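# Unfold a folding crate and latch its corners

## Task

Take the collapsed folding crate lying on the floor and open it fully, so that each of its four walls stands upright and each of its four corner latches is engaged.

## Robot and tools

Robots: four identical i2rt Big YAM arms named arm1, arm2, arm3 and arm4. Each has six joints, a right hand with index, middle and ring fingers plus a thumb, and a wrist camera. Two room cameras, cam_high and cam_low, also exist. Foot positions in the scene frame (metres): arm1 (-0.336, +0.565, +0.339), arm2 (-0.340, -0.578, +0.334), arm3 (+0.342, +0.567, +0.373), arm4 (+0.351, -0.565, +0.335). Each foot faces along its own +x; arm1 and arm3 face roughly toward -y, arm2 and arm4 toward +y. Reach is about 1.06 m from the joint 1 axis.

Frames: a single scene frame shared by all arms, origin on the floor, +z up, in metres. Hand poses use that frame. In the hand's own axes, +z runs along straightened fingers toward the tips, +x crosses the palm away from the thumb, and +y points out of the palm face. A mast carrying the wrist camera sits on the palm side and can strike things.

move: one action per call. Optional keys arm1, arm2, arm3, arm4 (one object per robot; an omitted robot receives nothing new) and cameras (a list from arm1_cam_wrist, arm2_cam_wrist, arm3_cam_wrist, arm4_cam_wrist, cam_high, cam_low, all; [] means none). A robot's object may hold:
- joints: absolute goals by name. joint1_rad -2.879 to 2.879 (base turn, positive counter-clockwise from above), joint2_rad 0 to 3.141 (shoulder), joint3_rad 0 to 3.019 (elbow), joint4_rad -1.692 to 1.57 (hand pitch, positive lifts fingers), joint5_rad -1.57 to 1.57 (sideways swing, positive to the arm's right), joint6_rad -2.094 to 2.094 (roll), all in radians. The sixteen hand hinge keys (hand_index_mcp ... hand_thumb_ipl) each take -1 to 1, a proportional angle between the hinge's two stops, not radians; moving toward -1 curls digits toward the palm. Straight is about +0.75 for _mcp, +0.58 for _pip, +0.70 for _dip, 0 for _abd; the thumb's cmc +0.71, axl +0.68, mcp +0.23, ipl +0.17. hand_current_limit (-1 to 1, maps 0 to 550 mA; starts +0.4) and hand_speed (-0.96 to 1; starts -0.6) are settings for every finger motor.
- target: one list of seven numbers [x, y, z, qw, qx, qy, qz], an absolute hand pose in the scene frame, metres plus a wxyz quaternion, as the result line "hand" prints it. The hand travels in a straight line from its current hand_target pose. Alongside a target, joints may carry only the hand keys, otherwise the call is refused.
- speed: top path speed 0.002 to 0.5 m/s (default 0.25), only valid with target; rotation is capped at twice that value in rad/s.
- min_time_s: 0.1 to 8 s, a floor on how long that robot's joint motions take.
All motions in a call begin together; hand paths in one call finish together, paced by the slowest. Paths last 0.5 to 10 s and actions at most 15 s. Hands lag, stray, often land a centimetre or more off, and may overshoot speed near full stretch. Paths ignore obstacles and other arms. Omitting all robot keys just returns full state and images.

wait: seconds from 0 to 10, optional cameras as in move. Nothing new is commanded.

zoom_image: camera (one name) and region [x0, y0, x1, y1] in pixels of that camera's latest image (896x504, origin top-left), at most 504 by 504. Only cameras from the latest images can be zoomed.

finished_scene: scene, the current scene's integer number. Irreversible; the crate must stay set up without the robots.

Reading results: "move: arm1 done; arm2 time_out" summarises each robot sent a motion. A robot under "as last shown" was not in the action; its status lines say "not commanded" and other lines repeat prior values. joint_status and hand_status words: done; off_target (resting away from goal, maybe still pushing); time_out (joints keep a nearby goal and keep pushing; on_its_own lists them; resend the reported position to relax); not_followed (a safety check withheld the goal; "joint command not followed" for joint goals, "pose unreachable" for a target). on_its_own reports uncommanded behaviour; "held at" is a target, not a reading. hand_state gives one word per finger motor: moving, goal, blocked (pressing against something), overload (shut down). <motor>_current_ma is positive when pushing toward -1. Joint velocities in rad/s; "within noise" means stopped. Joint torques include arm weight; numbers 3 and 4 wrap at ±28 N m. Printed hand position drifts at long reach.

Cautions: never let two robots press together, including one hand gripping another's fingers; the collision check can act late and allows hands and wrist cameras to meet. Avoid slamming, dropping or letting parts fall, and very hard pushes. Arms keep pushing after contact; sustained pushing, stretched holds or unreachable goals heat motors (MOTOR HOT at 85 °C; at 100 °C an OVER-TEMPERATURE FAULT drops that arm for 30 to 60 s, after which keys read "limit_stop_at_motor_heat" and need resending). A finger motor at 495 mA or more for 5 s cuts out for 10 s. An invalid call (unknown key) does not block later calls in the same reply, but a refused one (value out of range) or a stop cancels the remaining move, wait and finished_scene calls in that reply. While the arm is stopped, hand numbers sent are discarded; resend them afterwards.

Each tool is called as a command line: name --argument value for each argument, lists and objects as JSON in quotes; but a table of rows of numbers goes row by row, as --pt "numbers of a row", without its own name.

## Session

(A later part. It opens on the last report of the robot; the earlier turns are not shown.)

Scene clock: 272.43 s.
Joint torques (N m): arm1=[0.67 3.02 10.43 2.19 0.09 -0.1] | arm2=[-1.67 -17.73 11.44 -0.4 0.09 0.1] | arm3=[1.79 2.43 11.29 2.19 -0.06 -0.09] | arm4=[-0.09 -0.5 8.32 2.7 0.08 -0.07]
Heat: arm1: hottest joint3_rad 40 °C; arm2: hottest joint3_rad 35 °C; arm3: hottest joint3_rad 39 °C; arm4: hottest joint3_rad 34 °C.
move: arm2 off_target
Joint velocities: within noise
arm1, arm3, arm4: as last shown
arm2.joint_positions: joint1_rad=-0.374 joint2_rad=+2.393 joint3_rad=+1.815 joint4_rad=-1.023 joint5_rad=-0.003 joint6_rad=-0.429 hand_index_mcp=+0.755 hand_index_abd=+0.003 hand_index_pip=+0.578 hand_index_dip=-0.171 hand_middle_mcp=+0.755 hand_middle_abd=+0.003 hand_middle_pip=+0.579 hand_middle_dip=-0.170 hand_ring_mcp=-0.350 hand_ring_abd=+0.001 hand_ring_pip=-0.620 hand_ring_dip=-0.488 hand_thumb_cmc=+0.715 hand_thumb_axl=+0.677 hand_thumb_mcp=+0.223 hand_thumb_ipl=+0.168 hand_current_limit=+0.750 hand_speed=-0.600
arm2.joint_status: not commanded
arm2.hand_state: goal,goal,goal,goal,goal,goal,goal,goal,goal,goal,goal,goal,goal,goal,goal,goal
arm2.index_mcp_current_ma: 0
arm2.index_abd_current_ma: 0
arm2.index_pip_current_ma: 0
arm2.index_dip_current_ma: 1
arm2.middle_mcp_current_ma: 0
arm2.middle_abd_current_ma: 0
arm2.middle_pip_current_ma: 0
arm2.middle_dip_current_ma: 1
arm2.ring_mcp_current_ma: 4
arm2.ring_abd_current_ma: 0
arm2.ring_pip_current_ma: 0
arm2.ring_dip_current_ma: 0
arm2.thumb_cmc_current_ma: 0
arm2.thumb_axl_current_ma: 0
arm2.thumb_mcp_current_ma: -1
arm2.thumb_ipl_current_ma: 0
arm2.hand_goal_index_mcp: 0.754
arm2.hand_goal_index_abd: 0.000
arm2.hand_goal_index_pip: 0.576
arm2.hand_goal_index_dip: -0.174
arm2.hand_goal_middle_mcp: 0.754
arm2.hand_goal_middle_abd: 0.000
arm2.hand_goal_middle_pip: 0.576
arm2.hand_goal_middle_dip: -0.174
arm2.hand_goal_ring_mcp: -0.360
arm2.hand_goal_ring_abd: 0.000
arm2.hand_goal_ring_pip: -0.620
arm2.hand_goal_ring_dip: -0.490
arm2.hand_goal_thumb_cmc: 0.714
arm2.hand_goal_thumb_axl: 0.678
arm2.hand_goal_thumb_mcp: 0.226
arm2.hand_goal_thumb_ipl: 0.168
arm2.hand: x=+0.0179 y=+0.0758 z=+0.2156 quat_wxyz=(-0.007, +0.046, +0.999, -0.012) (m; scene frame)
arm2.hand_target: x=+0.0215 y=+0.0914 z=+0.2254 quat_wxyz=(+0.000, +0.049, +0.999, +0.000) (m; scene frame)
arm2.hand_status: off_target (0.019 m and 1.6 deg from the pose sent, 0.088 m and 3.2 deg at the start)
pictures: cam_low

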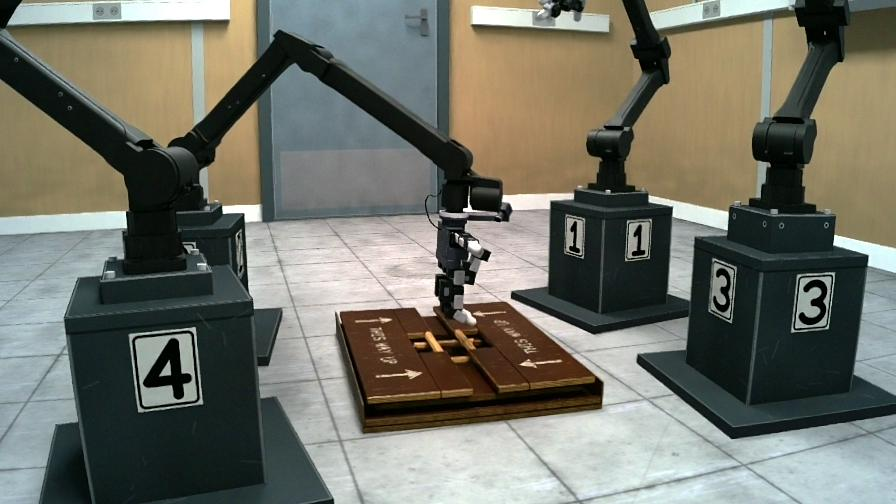

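move --arm2 '{"target": [0.022, 0.070, 0.25, 0, 0.0488, 0.9988, 0], "speed": 0.2, "joints": {"hand_index_dip": 0.696, "hand_middle_dip": 0.696}}'

move --arm2 '{"target": [0.021, 0.083, 0.19, 0, 0.0488, 0.9988, 0], "speed": 0.15}'

move --arm2 '{"target": [0.021, 0.083, 0.142, 0, 0.0488, 0.9988, 0], "speed": 0.08}' --cameras '["cam_low", "cam_high", "arm3_cam_wrist"]'

zoom_image --camera "cam_low" --region '[400, 290, 500, 380]'

zoom_image --camera "arm3_cam_wrist" --region '[700, 150, 840, 270]'

Scene clock: 292.03 s.
Joint torques (N m): arm1=[0.56 3.08 10.44 2.21 0.08 -0.09] | arm2=[-3.14 -18.2 7.42 -0.05 0.1 -0.08] | arm3=[1.79 2.61 11.26 2.19 -0.06 -0.09] | arm4=[-0.03 -0.5 8.34 2.66 0.09 -0.07]
Heat: arm1: hottest joint3_rad 40 °C; arm2: hottest joint3_rad 36 °C; arm3: hottest joint3_rad 40 °C; arm4: hottest joint3_rad 35 °C.
move: arm2 off_target
Joint velocities: within noise
arm1, arm3, arm4: as last shown
arm2.joint_positions: joint1_rad=-0.374 joint2_rad=+2.322 joint3_rad=+1.787 joint4_rad=-1.023 joint5_rad=-0.003 joint6_rad=-0.429 hand_index_mcp=+0.754 hand_index_abd=+0.003 hand_index_pip=+0.578 hand_index_dip=+0.693 hand_middle_mcp=+0.754 hand_middle_abd=+0.003 hand_middle_pip=+0.579 hand_middle_dip=+0.693 hand_ring_mcp=-0.350 hand_ring_abd=+0.001 hand_ring_pip=-0.620 hand_ring_dip=-0.488 hand_thumb_cmc=+0.715 hand_thumb_axl=+0.677 hand_thumb_mcp=+0.223 hand_thumb_ipl=+0.168 hand_current_limit=+0.750 hand_speed=-0.600
arm2.joint_status: all done
arm2.hand_state: goal,goal,goal,goal,goal,goal,goal,goal,goal,goal,goal,goal,goal,goal,goal,goal
arm2.index_mcp_current_ma: 0
arm2.index_abd_current_ma: 0
arm2.index_pip_current_ma: 0
arm2.index_dip_current_ma: 0
arm2.middle_mcp_current_ma: 0
arm2.middle_abd_current_ma: 0
arm2.middle_pip_current_ma: 0
arm2.middle_dip_current_ma: 0
arm2.ring_mcp_current_ma: 4
arm2.ring_abd_current_ma: 0
arm2.ring_pip_current_ma: 0
arm2.ring_dip_current_ma: 0
arm2.thumb_cmc_current_ma: 0
arm2.thumb_axl_current_ma: 0
arm2.thumb_mcp_current_ma: -1
arm2.thumb_ipl_current_ma: 0
arm2.hand_goal_index_mcp: 0.754
arm2.hand_goal_index_abd: 0.000
arm2.hand_goal_index_pip: 0.576
arm2.hand_goal_index_dip: 0.696
arm2.hand_goal_middle_mcp: 0.754
arm2.hand_goal_middle_abd: 0.000
arm2.hand_goal_middle_pip: 0.576
arm2.hand_goal_middle_dip: 0.696
arm2.hand_goal_ring_mcp: -0.360
arm2.hand_goal_ring_abd: 0.000
arm2.hand_goal_ring_pip: -0.620
arm2.hand_goal_ring_dip: -0.490
arm2.hand_goal_thumb_cmc: 0.714
arm2.hand_goal_thumb_axl: 0.678
arm2.hand_goal_thumb_mcp: 0.226
arm2.hand_goal_thumb_ipl: 0.168
arm2.hand: x=+0.0195 y=+0.0789 z=+0.2552 quat_wxyz=(+0.003, +0.046, +0.999, +0.007) (m; scene frame)
arm2.hand_target: x=+0.0219 y=+0.0702 z=+0.2501 quat_wxyz=(+0.000, +0.049, +0.999, +0.000) (m; scene frame)
arm2.hand_status: off_target (0.011 m and 0.9 deg from the pose sent, 0.035 m and 1.6 deg at the start)
pictures: none

Scene clock: 293.20 s.
Joint torques (N m): arm1=[0.62 3.08 10.44 2.17 0.09 -0.09] | arm2=[-2.14 -17.2 10.48 0.39 0.1 0.05] | arm3=[1.79 2.55 11.28 2.21 -0.06 -0.09] | arm4=[-0.09 -0.56 8.34 2.66 0.09 -0.07]
Heat: arm1: hottest joint3_rad 40 °C; arm2: hottest joint3_rad 35 °C; arm3: hottest joint3_rad 40 °C; arm4: hottest joint3_rad 35 °C.
move: arm2 off_target
Joint velocities: within noise
arm1, arm3, arm4: as last shown
arm2.joint_positions: joint1_rad=-0.374 joint2_rad=+2.423 joint3_rad=+1.787 joint4_rad=-0.963 joint5_rad=-0.003 joint6_rad=-0.429 hand_index_mcp=+0.754 hand_index_abd=+0.003 hand_index_pip=+0.578 hand_index_dip=+0.693 hand_middle_mcp=+0.754 hand_middle_abd=+0.003 hand_middle_pip=+0.578 hand_middle_dip=+0.693 hand_ring_mcp=-0.350 hand_ring_abd=+0.001 hand_ring_pip=-0.620 hand_ring_dip=-0.488 hand_thumb_cmc=+0.715 hand_thumb_axl=+0.677 hand_thumb_mcp=+0.223 hand_thumb_ipl=+0.168 hand_current_limit=+0.750 hand_speed=-0.600
arm2.joint_status: not commanded
arm2.hand_state: goal,goal,goal,goal,goal,goal,goal,goal,goal,goal,goal,goal,goal,goal,goal,goal
arm2.index_mcp_current_ma: 0
arm2.index_abd_current_ma: 0
arm2.index_pip_current_ma: 0
arm2.index_dip_current_ma: 0
arm2.middle_mcp_current_ma: 0
arm2.middle_abd_current_ma: 0
arm2.middle_pip_current_ma: 0
arm2.middle_dip_current_ma: 0
arm2.ring_mcp_current_ma: 4
arm2.ring_abd_current_ma: 0
arm2.ring_pip_current_ma: 0
arm2.ring_dip_current_ma: 0
arm2.thumb_cmc_current_ma: 0
arm2.thumb_axl_current_ma: 0
arm2.thumb_mcp_current_ma: -1
arm2.thumb_ipl_current_ma: 0
arm2.hand_goal_index_mcp: 0.754
arm2.hand_goal_index_abd: 0.000
arm2.hand_goal_index_pip: 0.576
arm2.hand_goal_index_dip: 0.696
arm2.hand_goal_middle_mcp: 0.754
arm2.hand_goal_middle_abd: 0.000
arm2.hand_goal_middle_pip: 0.576
arm2.hand_goal_middle_dip: 0.696
arm2.hand_goal_ring_mcp: -0.360
arm2.hand_goal_ring_abd: 0.000
arm2.hand_goal_ring_pip: -0.620
arm2.hand_goal_ring_dip: -0.490
arm2.hand_goal_thumb_cmc: 0.714
arm2.hand_goal_thumb_axl: 0.678
arm2.hand_goal_thumb_mcp: 0.226
arm2.hand_goal_thumb_ipl: 0.168
arm2.hand: x=+0.0149 y=+0.0705 z=+0.1876 quat_wxyz=(-0.006, +0.046, +0.999, -0.011) (m; scene frame)
arm2.hand_target: x=+0.0207 y=+0.0826 z=+0.1904 quat_wxyz=(+0.000, +0.049, +0.999, +0.000) (m; scene frame)
arm2.hand_status: off_target (0.014 m and 1.5 deg from the pose sent, 0.065 m and 0.9 deg at the start)
pictures: none

Scene clock: 294.47 s.
Joint torques (N m): arm1=[0.62 3.08 10.43 2.18 0.09 -0.09] | arm2=[-2.08 -16.09 10.86 0.25 0.11 0.05] | arm3=[1.79 2.49 11.28 2.19 -0.07 -0.09] | arm4=[-0.15 -0.56 8.32 2.73 0.09 -0.07]
Heat: arm1: hottest joint3_rad 40 °C; arm2: hottest joint3_rad 35 °C; arm3: hottest joint3_rad 40 °C; arm4: hottest joint3_rad 35 °C.
move: arm2 off_target
Joint velocities: within noise
arm1, arm3, arm4: as last shown
arm2.joint_positions: joint1_rad=-0.374 joint2_rad=+2.488 joint3_rad=+1.794 joint4_rad=-0.896 joint5_rad=-0.004 joint6_rad=-0.429 hand_index_mcp=+0.752 hand_index_abd=-0.002 hand_index_pip=+0.577 hand_index_dip=+0.695 hand_middle_mcp=+0.753 hand_middle_abd=-0.002 hand_middle_pip=+0.577 hand_middle_dip=+0.693 hand_ring_mcp=-0.350 hand_ring_abd=+0.001 hand_ring_pip=-0.620 hand_ring_dip=-0.488 hand_thumb_cmc=+0.715 hand_thumb_axl=+0.677 hand_thumb_mcp=+0.223 hand_thumb_ipl=+0.168 hand_current_limit=+0.750 hand_speed=-0.600
arm2.joint_status: not commanded
arm2.hand_state: goal,goal,goal,goal,goal,goal,goal,goal,goal,goal,goal,goal,goal,goal,goal,goal
arm2.index_mcp_current_ma: 0
arm2.index_abd_current_ma: 0
arm2.index_pip_current_ma: 0
arm2.index_dip_current_ma: 0
arm2.middle_mcp_current_ma: 0
arm2.middle_abd_current_ma: 0
arm2.middle_pip_current_ma: 0
arm2.middle_dip_current_ma: 0
arm2.ring_mcp_current_ma: 4
arm2.ring_abd_current_ma: 0
arm2.ring_pip_current_ma: 0
arm2.ring_dip_current_ma: 0
arm2.thumb_cmc_current_ma: 0
arm2.thumb_axl_current_ma: 0
arm2.thumb_mcp_current_ma: -1
arm2.thumb_ipl_current_ma: 0
arm2.hand_goal_index_mcp: 0.754
arm2.hand_goal_index_abd: 0.000
arm2.hand_goal_index_pip: 0.576
arm2.hand_goal_index_dip: 0.696
arm2.hand_goal_middle_mcp: 0.754
arm2.hand_goal_middle_abd: 0.000
arm2.hand_goal_middle_pip: 0.576
arm2.hand_goal_middle_dip: 0.696
arm2.hand_goal_ring_mcp: -0.360
arm2.hand_goal_ring_abd: 0.000
arm2.hand_goal_ring_pip: -0.620
arm2.hand_goal_ring_dip: -0.490
arm2.hand_goal_thumb_cmc: 0.714
arm2.hand_goal_thumb_axl: 0.678
arm2.hand_goal_thumb_mcp: 0.226
arm2.hand_goal_thumb_ipl: 0.168
arm2.hand: x=+0.0151 y=+0.0713 z=+0.1491 quat_wxyz=(-0.004, +0.046, +0.999, -0.007) (m; scene frame)
arm2.hand_target: x=+0.0205 y=+0.0824 z=+0.1425 quat_wxyz=(+0.000, +0.049, +0.999, +0.000) (m; scene frame)
arm2.hand_status: off_target (0.015 m and 1.0 deg from the pose sent, 0.048 m and 1.5 deg at the start)
pictures: arm3_cam_wrist, cam_high, cam_low

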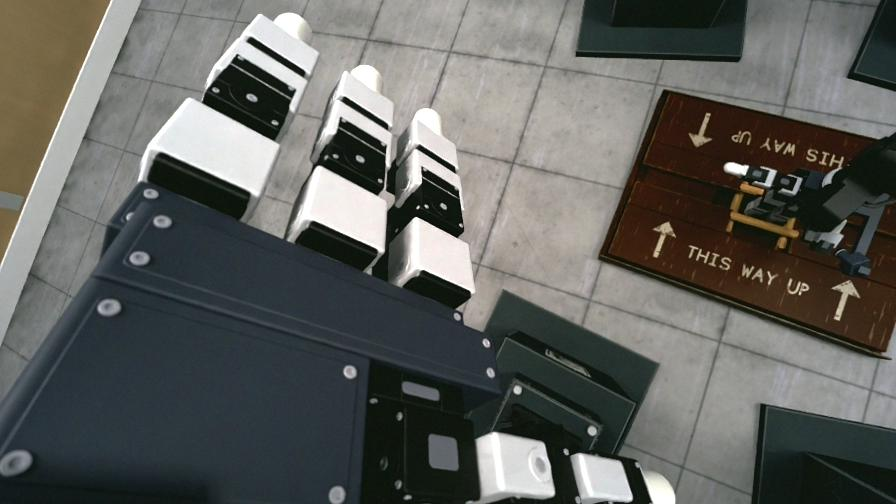

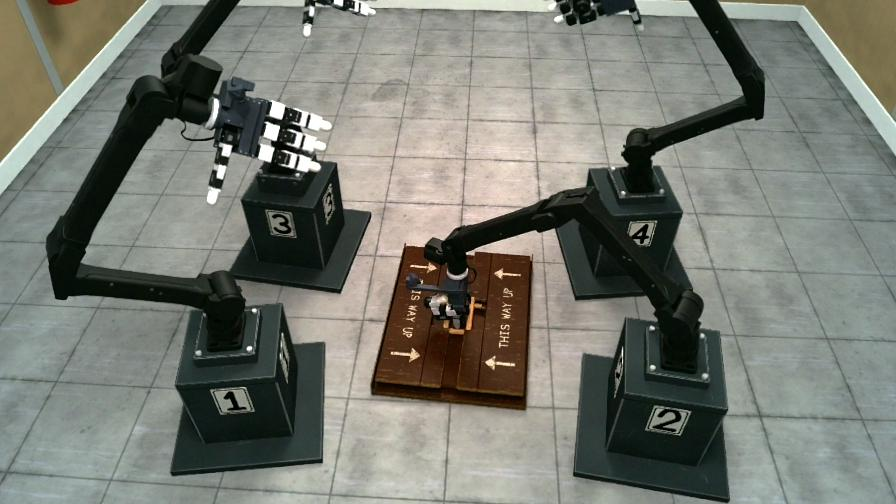

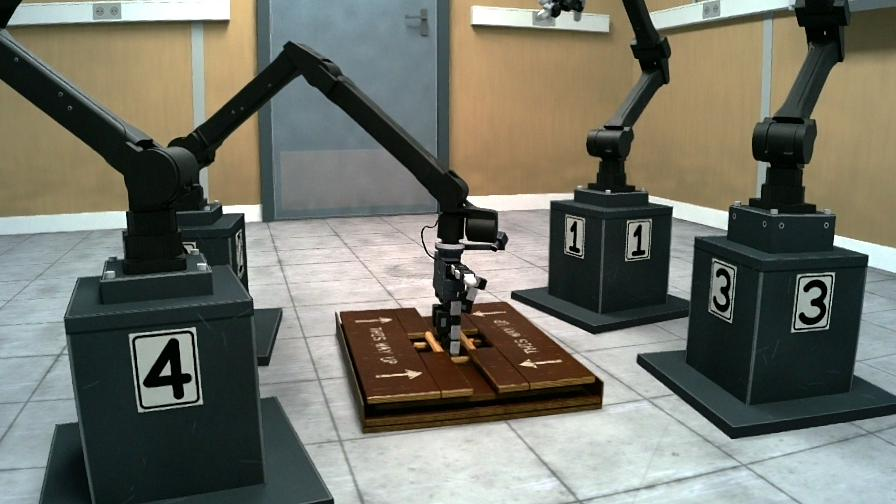

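Scaled by 5.040.

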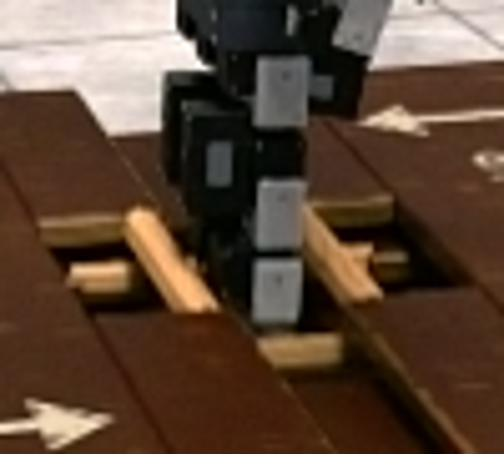

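Scaled by 3.600.

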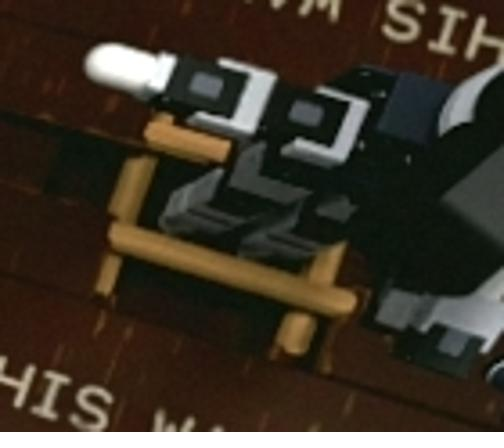

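move --arm2 '{"target": [0.023, 0.081, 0.139, 0, 0.0488, 0.9988, 0], "speed": 0.08, "joints": {"hand_index_dip": 0.333, "hand_middle_dip": 0.333}}'

move --arm2 '{"target": [0.023, 0.081, 0.131, 0, 0.0488, 0.9988, 0], "speed": 0.08, "joints": {"hand_index_dip": 0.043, "hand_middle_dip": 0.043}}'

move --arm2 '{"target": [0.023, 0.082, 0.115, 0, 0.0488, 0.9988, 0], "speed": 0.08, "joints": {"hand_index_dip": -0.39, "hand_middle_dip": -0.39}}' --cameras '["cam_low"]'

zoom_image --camera "cam_low" --region '[400, 290, 500, 380]'

Scene clock: 300.23 s.
Joint torques (N m): arm1=[0.56 3.02 10.44 2.19 0.09 -0.09] | arm2=[-2.49 -16.21 10.71 0.36 0.12 0.01] | arm3=[1.85 2.49 11.29 2.19 -0.06 -0.09] | arm4=[-0.21 -0.44 8.35 2.65 0.09 -0.06]
Heat: arm1: hottest joint3_rad 41 °C; arm2: hottest joint3_rad 36 °C; arm3: hottest joint3_rad 40 °C; arm4: hottest joint3_rad 35 °C.
move: arm2 off_target
Joint velocities: within noise
arm1, arm3, arm4: as last shown
arm2.joint_positions: joint1_rad=-0.374 joint2_rad=+2.493 joint3_rad=+1.794 joint4_rad=-0.893 joint5_rad=-0.003 joint6_rad=-0.429 hand_index_mcp=+0.755 hand_index_abd=-0.002 hand_index_pip=+0.577 hand_index_dip=+0.335 hand_middle_mcp=+0.753 hand_middle_abd=-0.002 hand_middle_pip=+0.577 hand_middle_dip=+0.337 hand_ring_mcp=-0.350 hand_ring_abd=+0.001 hand_ring_pip=-0.620 hand_ring_dip=-0.488 hand_thumb_cmc=+0.715 hand_thumb_axl=+0.677 hand_thumb_mcp=+0.223 hand_thumb_ipl=+0.168 hand_current_limit=+0.750 hand_speed=-0.600
arm2.joint_status: all done
arm2.hand_state: goal,goal,goal,goal,goal,goal,goal,goal,goal,goal,goal,goal,goal,goal,goal,goal
arm2.index_mcp_current_ma: 0
arm2.index_abd_current_ma: 0
arm2.index_pip_current_ma: 0
arm2.index_dip_current_ma: 0
arm2.middle_mcp_current_ma: 0
arm2.middle_abd_current_ma: 0
arm2.middle_pip_current_ma: 0
arm2.middle_dip_current_ma: 1
arm2.ring_mcp_current_ma: 4
arm2.ring_abd_current_ma: 0
arm2.ring_pip_current_ma: 0
arm2.ring_dip_current_ma: 0
arm2.thumb_cmc_current_ma: 0
arm2.thumb_axl_current_ma: 0
arm2.thumb_mcp_current_ma: -1
arm2.thumb_ipl_current_ma: 0
arm2.hand_goal_index_mcp: 0.754
arm2.hand_goal_index_abd: 0.000
arm2.hand_goal_index_pip: 0.576
arm2.hand_goal_index_dip: 0.334
arm2.hand_goal_middle_mcp: 0.754
arm2.hand_goal_middle_abd: 0.000
arm2.hand_goal_middle_pip: 0.576
arm2.hand_goal_middle_dip: 0.334
arm2.hand_goal_ring_mcp: -0.360
arm2.hand_goal_ring_abd: 0.000
arm2.hand_goal_ring_pip: -0.620
arm2.hand_goal_ring_dip: -0.490
arm2.hand_goal_thumb_cmc: 0.714
arm2.hand_goal_thumb_axl: 0.678
arm2.hand_goal_thumb_mcp: 0.226
arm2.hand_goal_thumb_ipl: 0.168
arm2.hand: x=+0.0146 y=+0.0704 z=+0.1455 quat_wxyz=(-0.005, +0.046, +0.999, -0.008) (m; scene frame)
arm2.hand_target: x=+0.0226 y=+0.0803 z=+0.1393 quat_wxyz=(+0.000, +0.049, +0.999, +0.000) (m; scene frame)
arm2.hand_status: off_target (0.015 m and 1.1 deg from the pose sent, 0.016 m and 1.0 deg at the start)
pictures: none

Scene clock: 301.20 s.
Joint torques (N m): arm1=[0.67 3.08 10.41 2.19 0.08 -0.09] | arm2=[-2.49 -16.15 10.97 0.39 0.12 0] | arm3=[1.85 2.49 11.28 2.19 -0.06 -0.09] | arm4=[-0.15 -0.38 8.34 2.67 0.09 -0.05]
Heat: arm1: hottest joint3_rad 41 °C; arm2: hottest joint3_rad 36 °C; arm3: hottest joint3_rad 40 °C; arm4: hottest joint3_rad 35 °C.
move: arm2 off_target
Joint velocities: within noise
arm1, arm3, arm4: as last shown
arm2.joint_positions: joint1_rad=-0.374 joint2_rad=+2.506 joint3_rad=+1.794 joint4_rad=-0.884 joint5_rad=-0.003 joint6_rad=-0.429 hand_index_mcp=+0.756 hand_index_abd=-0.003 hand_index_pip=+0.575 hand_index_dip=+0.041 hand_middle_mcp=+0.752 hand_middle_abd=-0.003 hand_middle_pip=+0.576 hand_middle_dip=+0.046 hand_ring_mcp=-0.350 hand_ring_abd=+0.001 hand_ring_pip=-0.620 hand_ring_dip=-0.488 hand_thumb_cmc=+0.715 hand_thumb_axl=+0.677 hand_thumb_mcp=+0.223 hand_thumb_ipl=+0.168 hand_current_limit=+0.750 hand_speed=-0.600
arm2.joint_status: all done
arm2.hand_state: goal,goal,goal,goal,goal,goal,goal,goal,goal,goal,goal,goal,goal,goal,goal,goal
arm2.index_mcp_current_ma: 0
arm2.index_abd_current_ma: 0
arm2.index_pip_current_ma: 0
arm2.index_dip_current_ma: 0
arm2.middle_mcp_current_ma: 0
arm2.middle_abd_current_ma: 0
arm2.middle_pip_current_ma: 0
arm2.middle_dip_current_ma: 0
arm2.ring_mcp_current_ma: 4
arm2.ring_abd_current_ma: 0
arm2.ring_pip_current_ma: 0
arm2.ring_dip_current_ma: 0
arm2.thumb_cmc_current_ma: 0
arm2.thumb_axl_current_ma: 0
arm2.thumb_mcp_current_ma: -1
arm2.thumb_ipl_current_ma: 0
arm2.hand_goal_index_mcp: 0.754
arm2.hand_goal_index_abd: 0.000
arm2.hand_goal_index_pip: 0.576
arm2.hand_goal_index_dip: 0.044
arm2.hand_goal_middle_mcp: 0.754
arm2.hand_goal_middle_abd: 0.000
arm2.hand_goal_middle_pip: 0.576
arm2.hand_goal_middle_dip: 0.044
arm2.hand_goal_ring_mcp: -0.360
arm2.hand_goal_ring_abd: 0.000
arm2.hand_goal_ring_pip: -0.620
arm2.hand_goal_ring_dip: -0.490
arm2.hand_goal_thumb_cmc: 0.714
arm2.hand_goal_thumb_axl: 0.678
arm2.hand_goal_thumb_mcp: 0.226
arm2.hand_goal_thumb_ipl: 0.168
arm2.hand: x=+0.0138 y=+0.0689 z=+0.1372 quat_wxyz=(-0.005, +0.046, +0.999, -0.010) (m; scene frame)
arm2.hand_target: x=+0.0225 y=+0.0801 z=+0.1314 quat_wxyz=(+0.000, +0.049, +0.999, +0.000) (m; scene frame)
arm2.hand_status: off_target (0.016 m and 1.3 deg from the pose sent, 0.020 m and 1.1 deg at the start)
pictures: none

Scene clock: 302.20 s.
Joint torques (N m): arm1=[0.62 3.08 10.45 2.19 0.09 -0.1] | arm2=[-2.67 -16.15 10.85 0.31 0.14 0.01] | arm3=[1.73 2.43 11.26 2.21 -0.06 -0.09] | arm4=[-0.15 -0.56 8.34 2.69 0.08 -0.06]
Heat: arm1: hottest joint3_rad 41 °C; arm2: hottest joint3_rad 36 °C; arm3: hottest joint3_rad 40 °C; arm4: hottest joint3_rad 35 °C.
move: arm2 off_target
Joint velocities: within noise
arm1, arm3, arm4: as last shown
arm2.joint_positions: joint1_rad=-0.374 joint2_rad=+2.538 joint3_rad=+1.810 joint4_rad=-0.865 joint5_rad=-0.003 joint6_rad=-0.429 hand_index_mcp=+0.755 hand_index_abd=-0.003 hand_index_pip=+0.575 hand_index_dip=-0.386 hand_middle_mcp=+0.752 hand_middle_abd=-0.002 hand_middle_pip=+0.576 hand_middle_dip=-0.386 hand_ring_mcp=-0.350 hand_ring_abd=+0.001 hand_ring_pip=-0.620 hand_ring_dip=-0.488 hand_thumb_cmc=+0.715 hand_thumb_axl=+0.677 hand_thumb_mcp=+0.223 hand_thumb_ipl=+0.168 hand_current_limit=+0.750 hand_speed=-0.600
arm2.joint_status: all done
arm2.hand_state: goal,goal,goal,goal,goal,goal,goal,goal,goal,goal,goal,goal,goal,goal,goal,goal
arm2.index_mcp_current_ma: 0
arm2.index_abd_current_ma: 0
arm2.index_pip_current_ma: 0
arm2.index_dip_current_ma: 1
arm2.middle_mcp_current_ma: 0
arm2.middle_abd_current_ma: 0
arm2.middle_pip_current_ma: 0
arm2.middle_dip_current_ma: 1
arm2.ring_mcp_current_ma: 4
arm2.ring_abd_current_ma: 0
arm2.ring_pip_current_ma: 0
arm2.ring_dip_current_ma: 0
arm2.thumb_cmc_current_ma: 0
arm2.thumb_axl_current_ma: 0
arm2.thumb_mcp_current_ma: -1
arm2.thumb_ipl_current_ma: 0
arm2.hand_goal_index_mcp: 0.754
arm2.hand_goal_index_abd: 0.000
arm2.hand_goal_index_pip: 0.576
arm2.hand_goal_index_dip: -0.390
arm2.hand_goal_middle_mcp: 0.754
arm2.hand_goal_middle_abd: 0.000
arm2.hand_goal_middle_pip: 0.576
arm2.hand_goal_middle_dip: -0.390
arm2.hand_goal_ring_mcp: -0.360
arm2.hand_goal_ring_abd: 0.000
arm2.hand_goal_ring_pip: -0.620
arm2.hand_goal_ring_dip: -0.490
arm2.hand_goal_thumb_cmc: 0.714
arm2.hand_goal_thumb_axl: 0.678
arm2.hand_goal_thumb_mcp: 0.226
arm2.hand_goal_thumb_ipl: 0.168
arm2.hand: x=+0.0147 y=+0.0704 z=+0.1216 quat_wxyz=(-0.005, +0.046, +0.999, -0.009) (m; scene frame)
arm2.hand_target: x=+0.0226 y=+0.0813 z=+0.1155 quat_wxyz=(+0.000, +0.049, +0.999, +0.000) (m; scene frame)
arm2.hand_status: off_target (0.016 m and 1.2 deg from the pose sent, 0.027 m and 1.3 deg at the start)
pictures: cam_low

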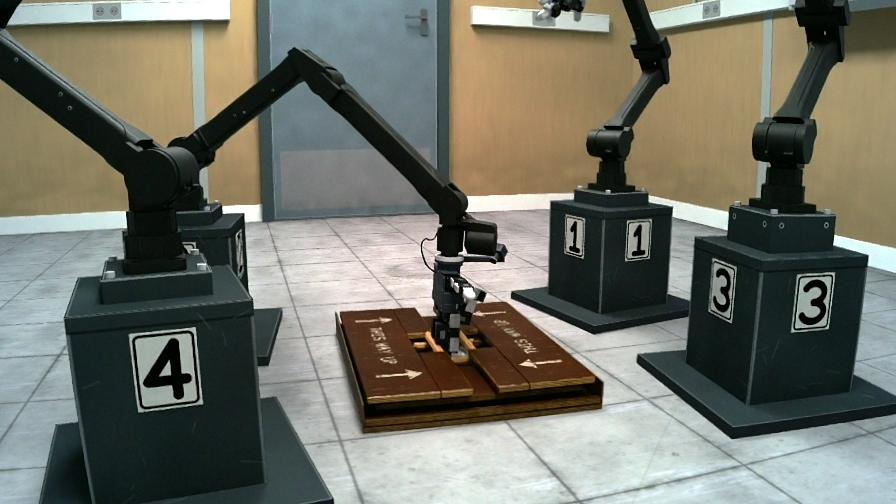

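Scaled by 5.040.

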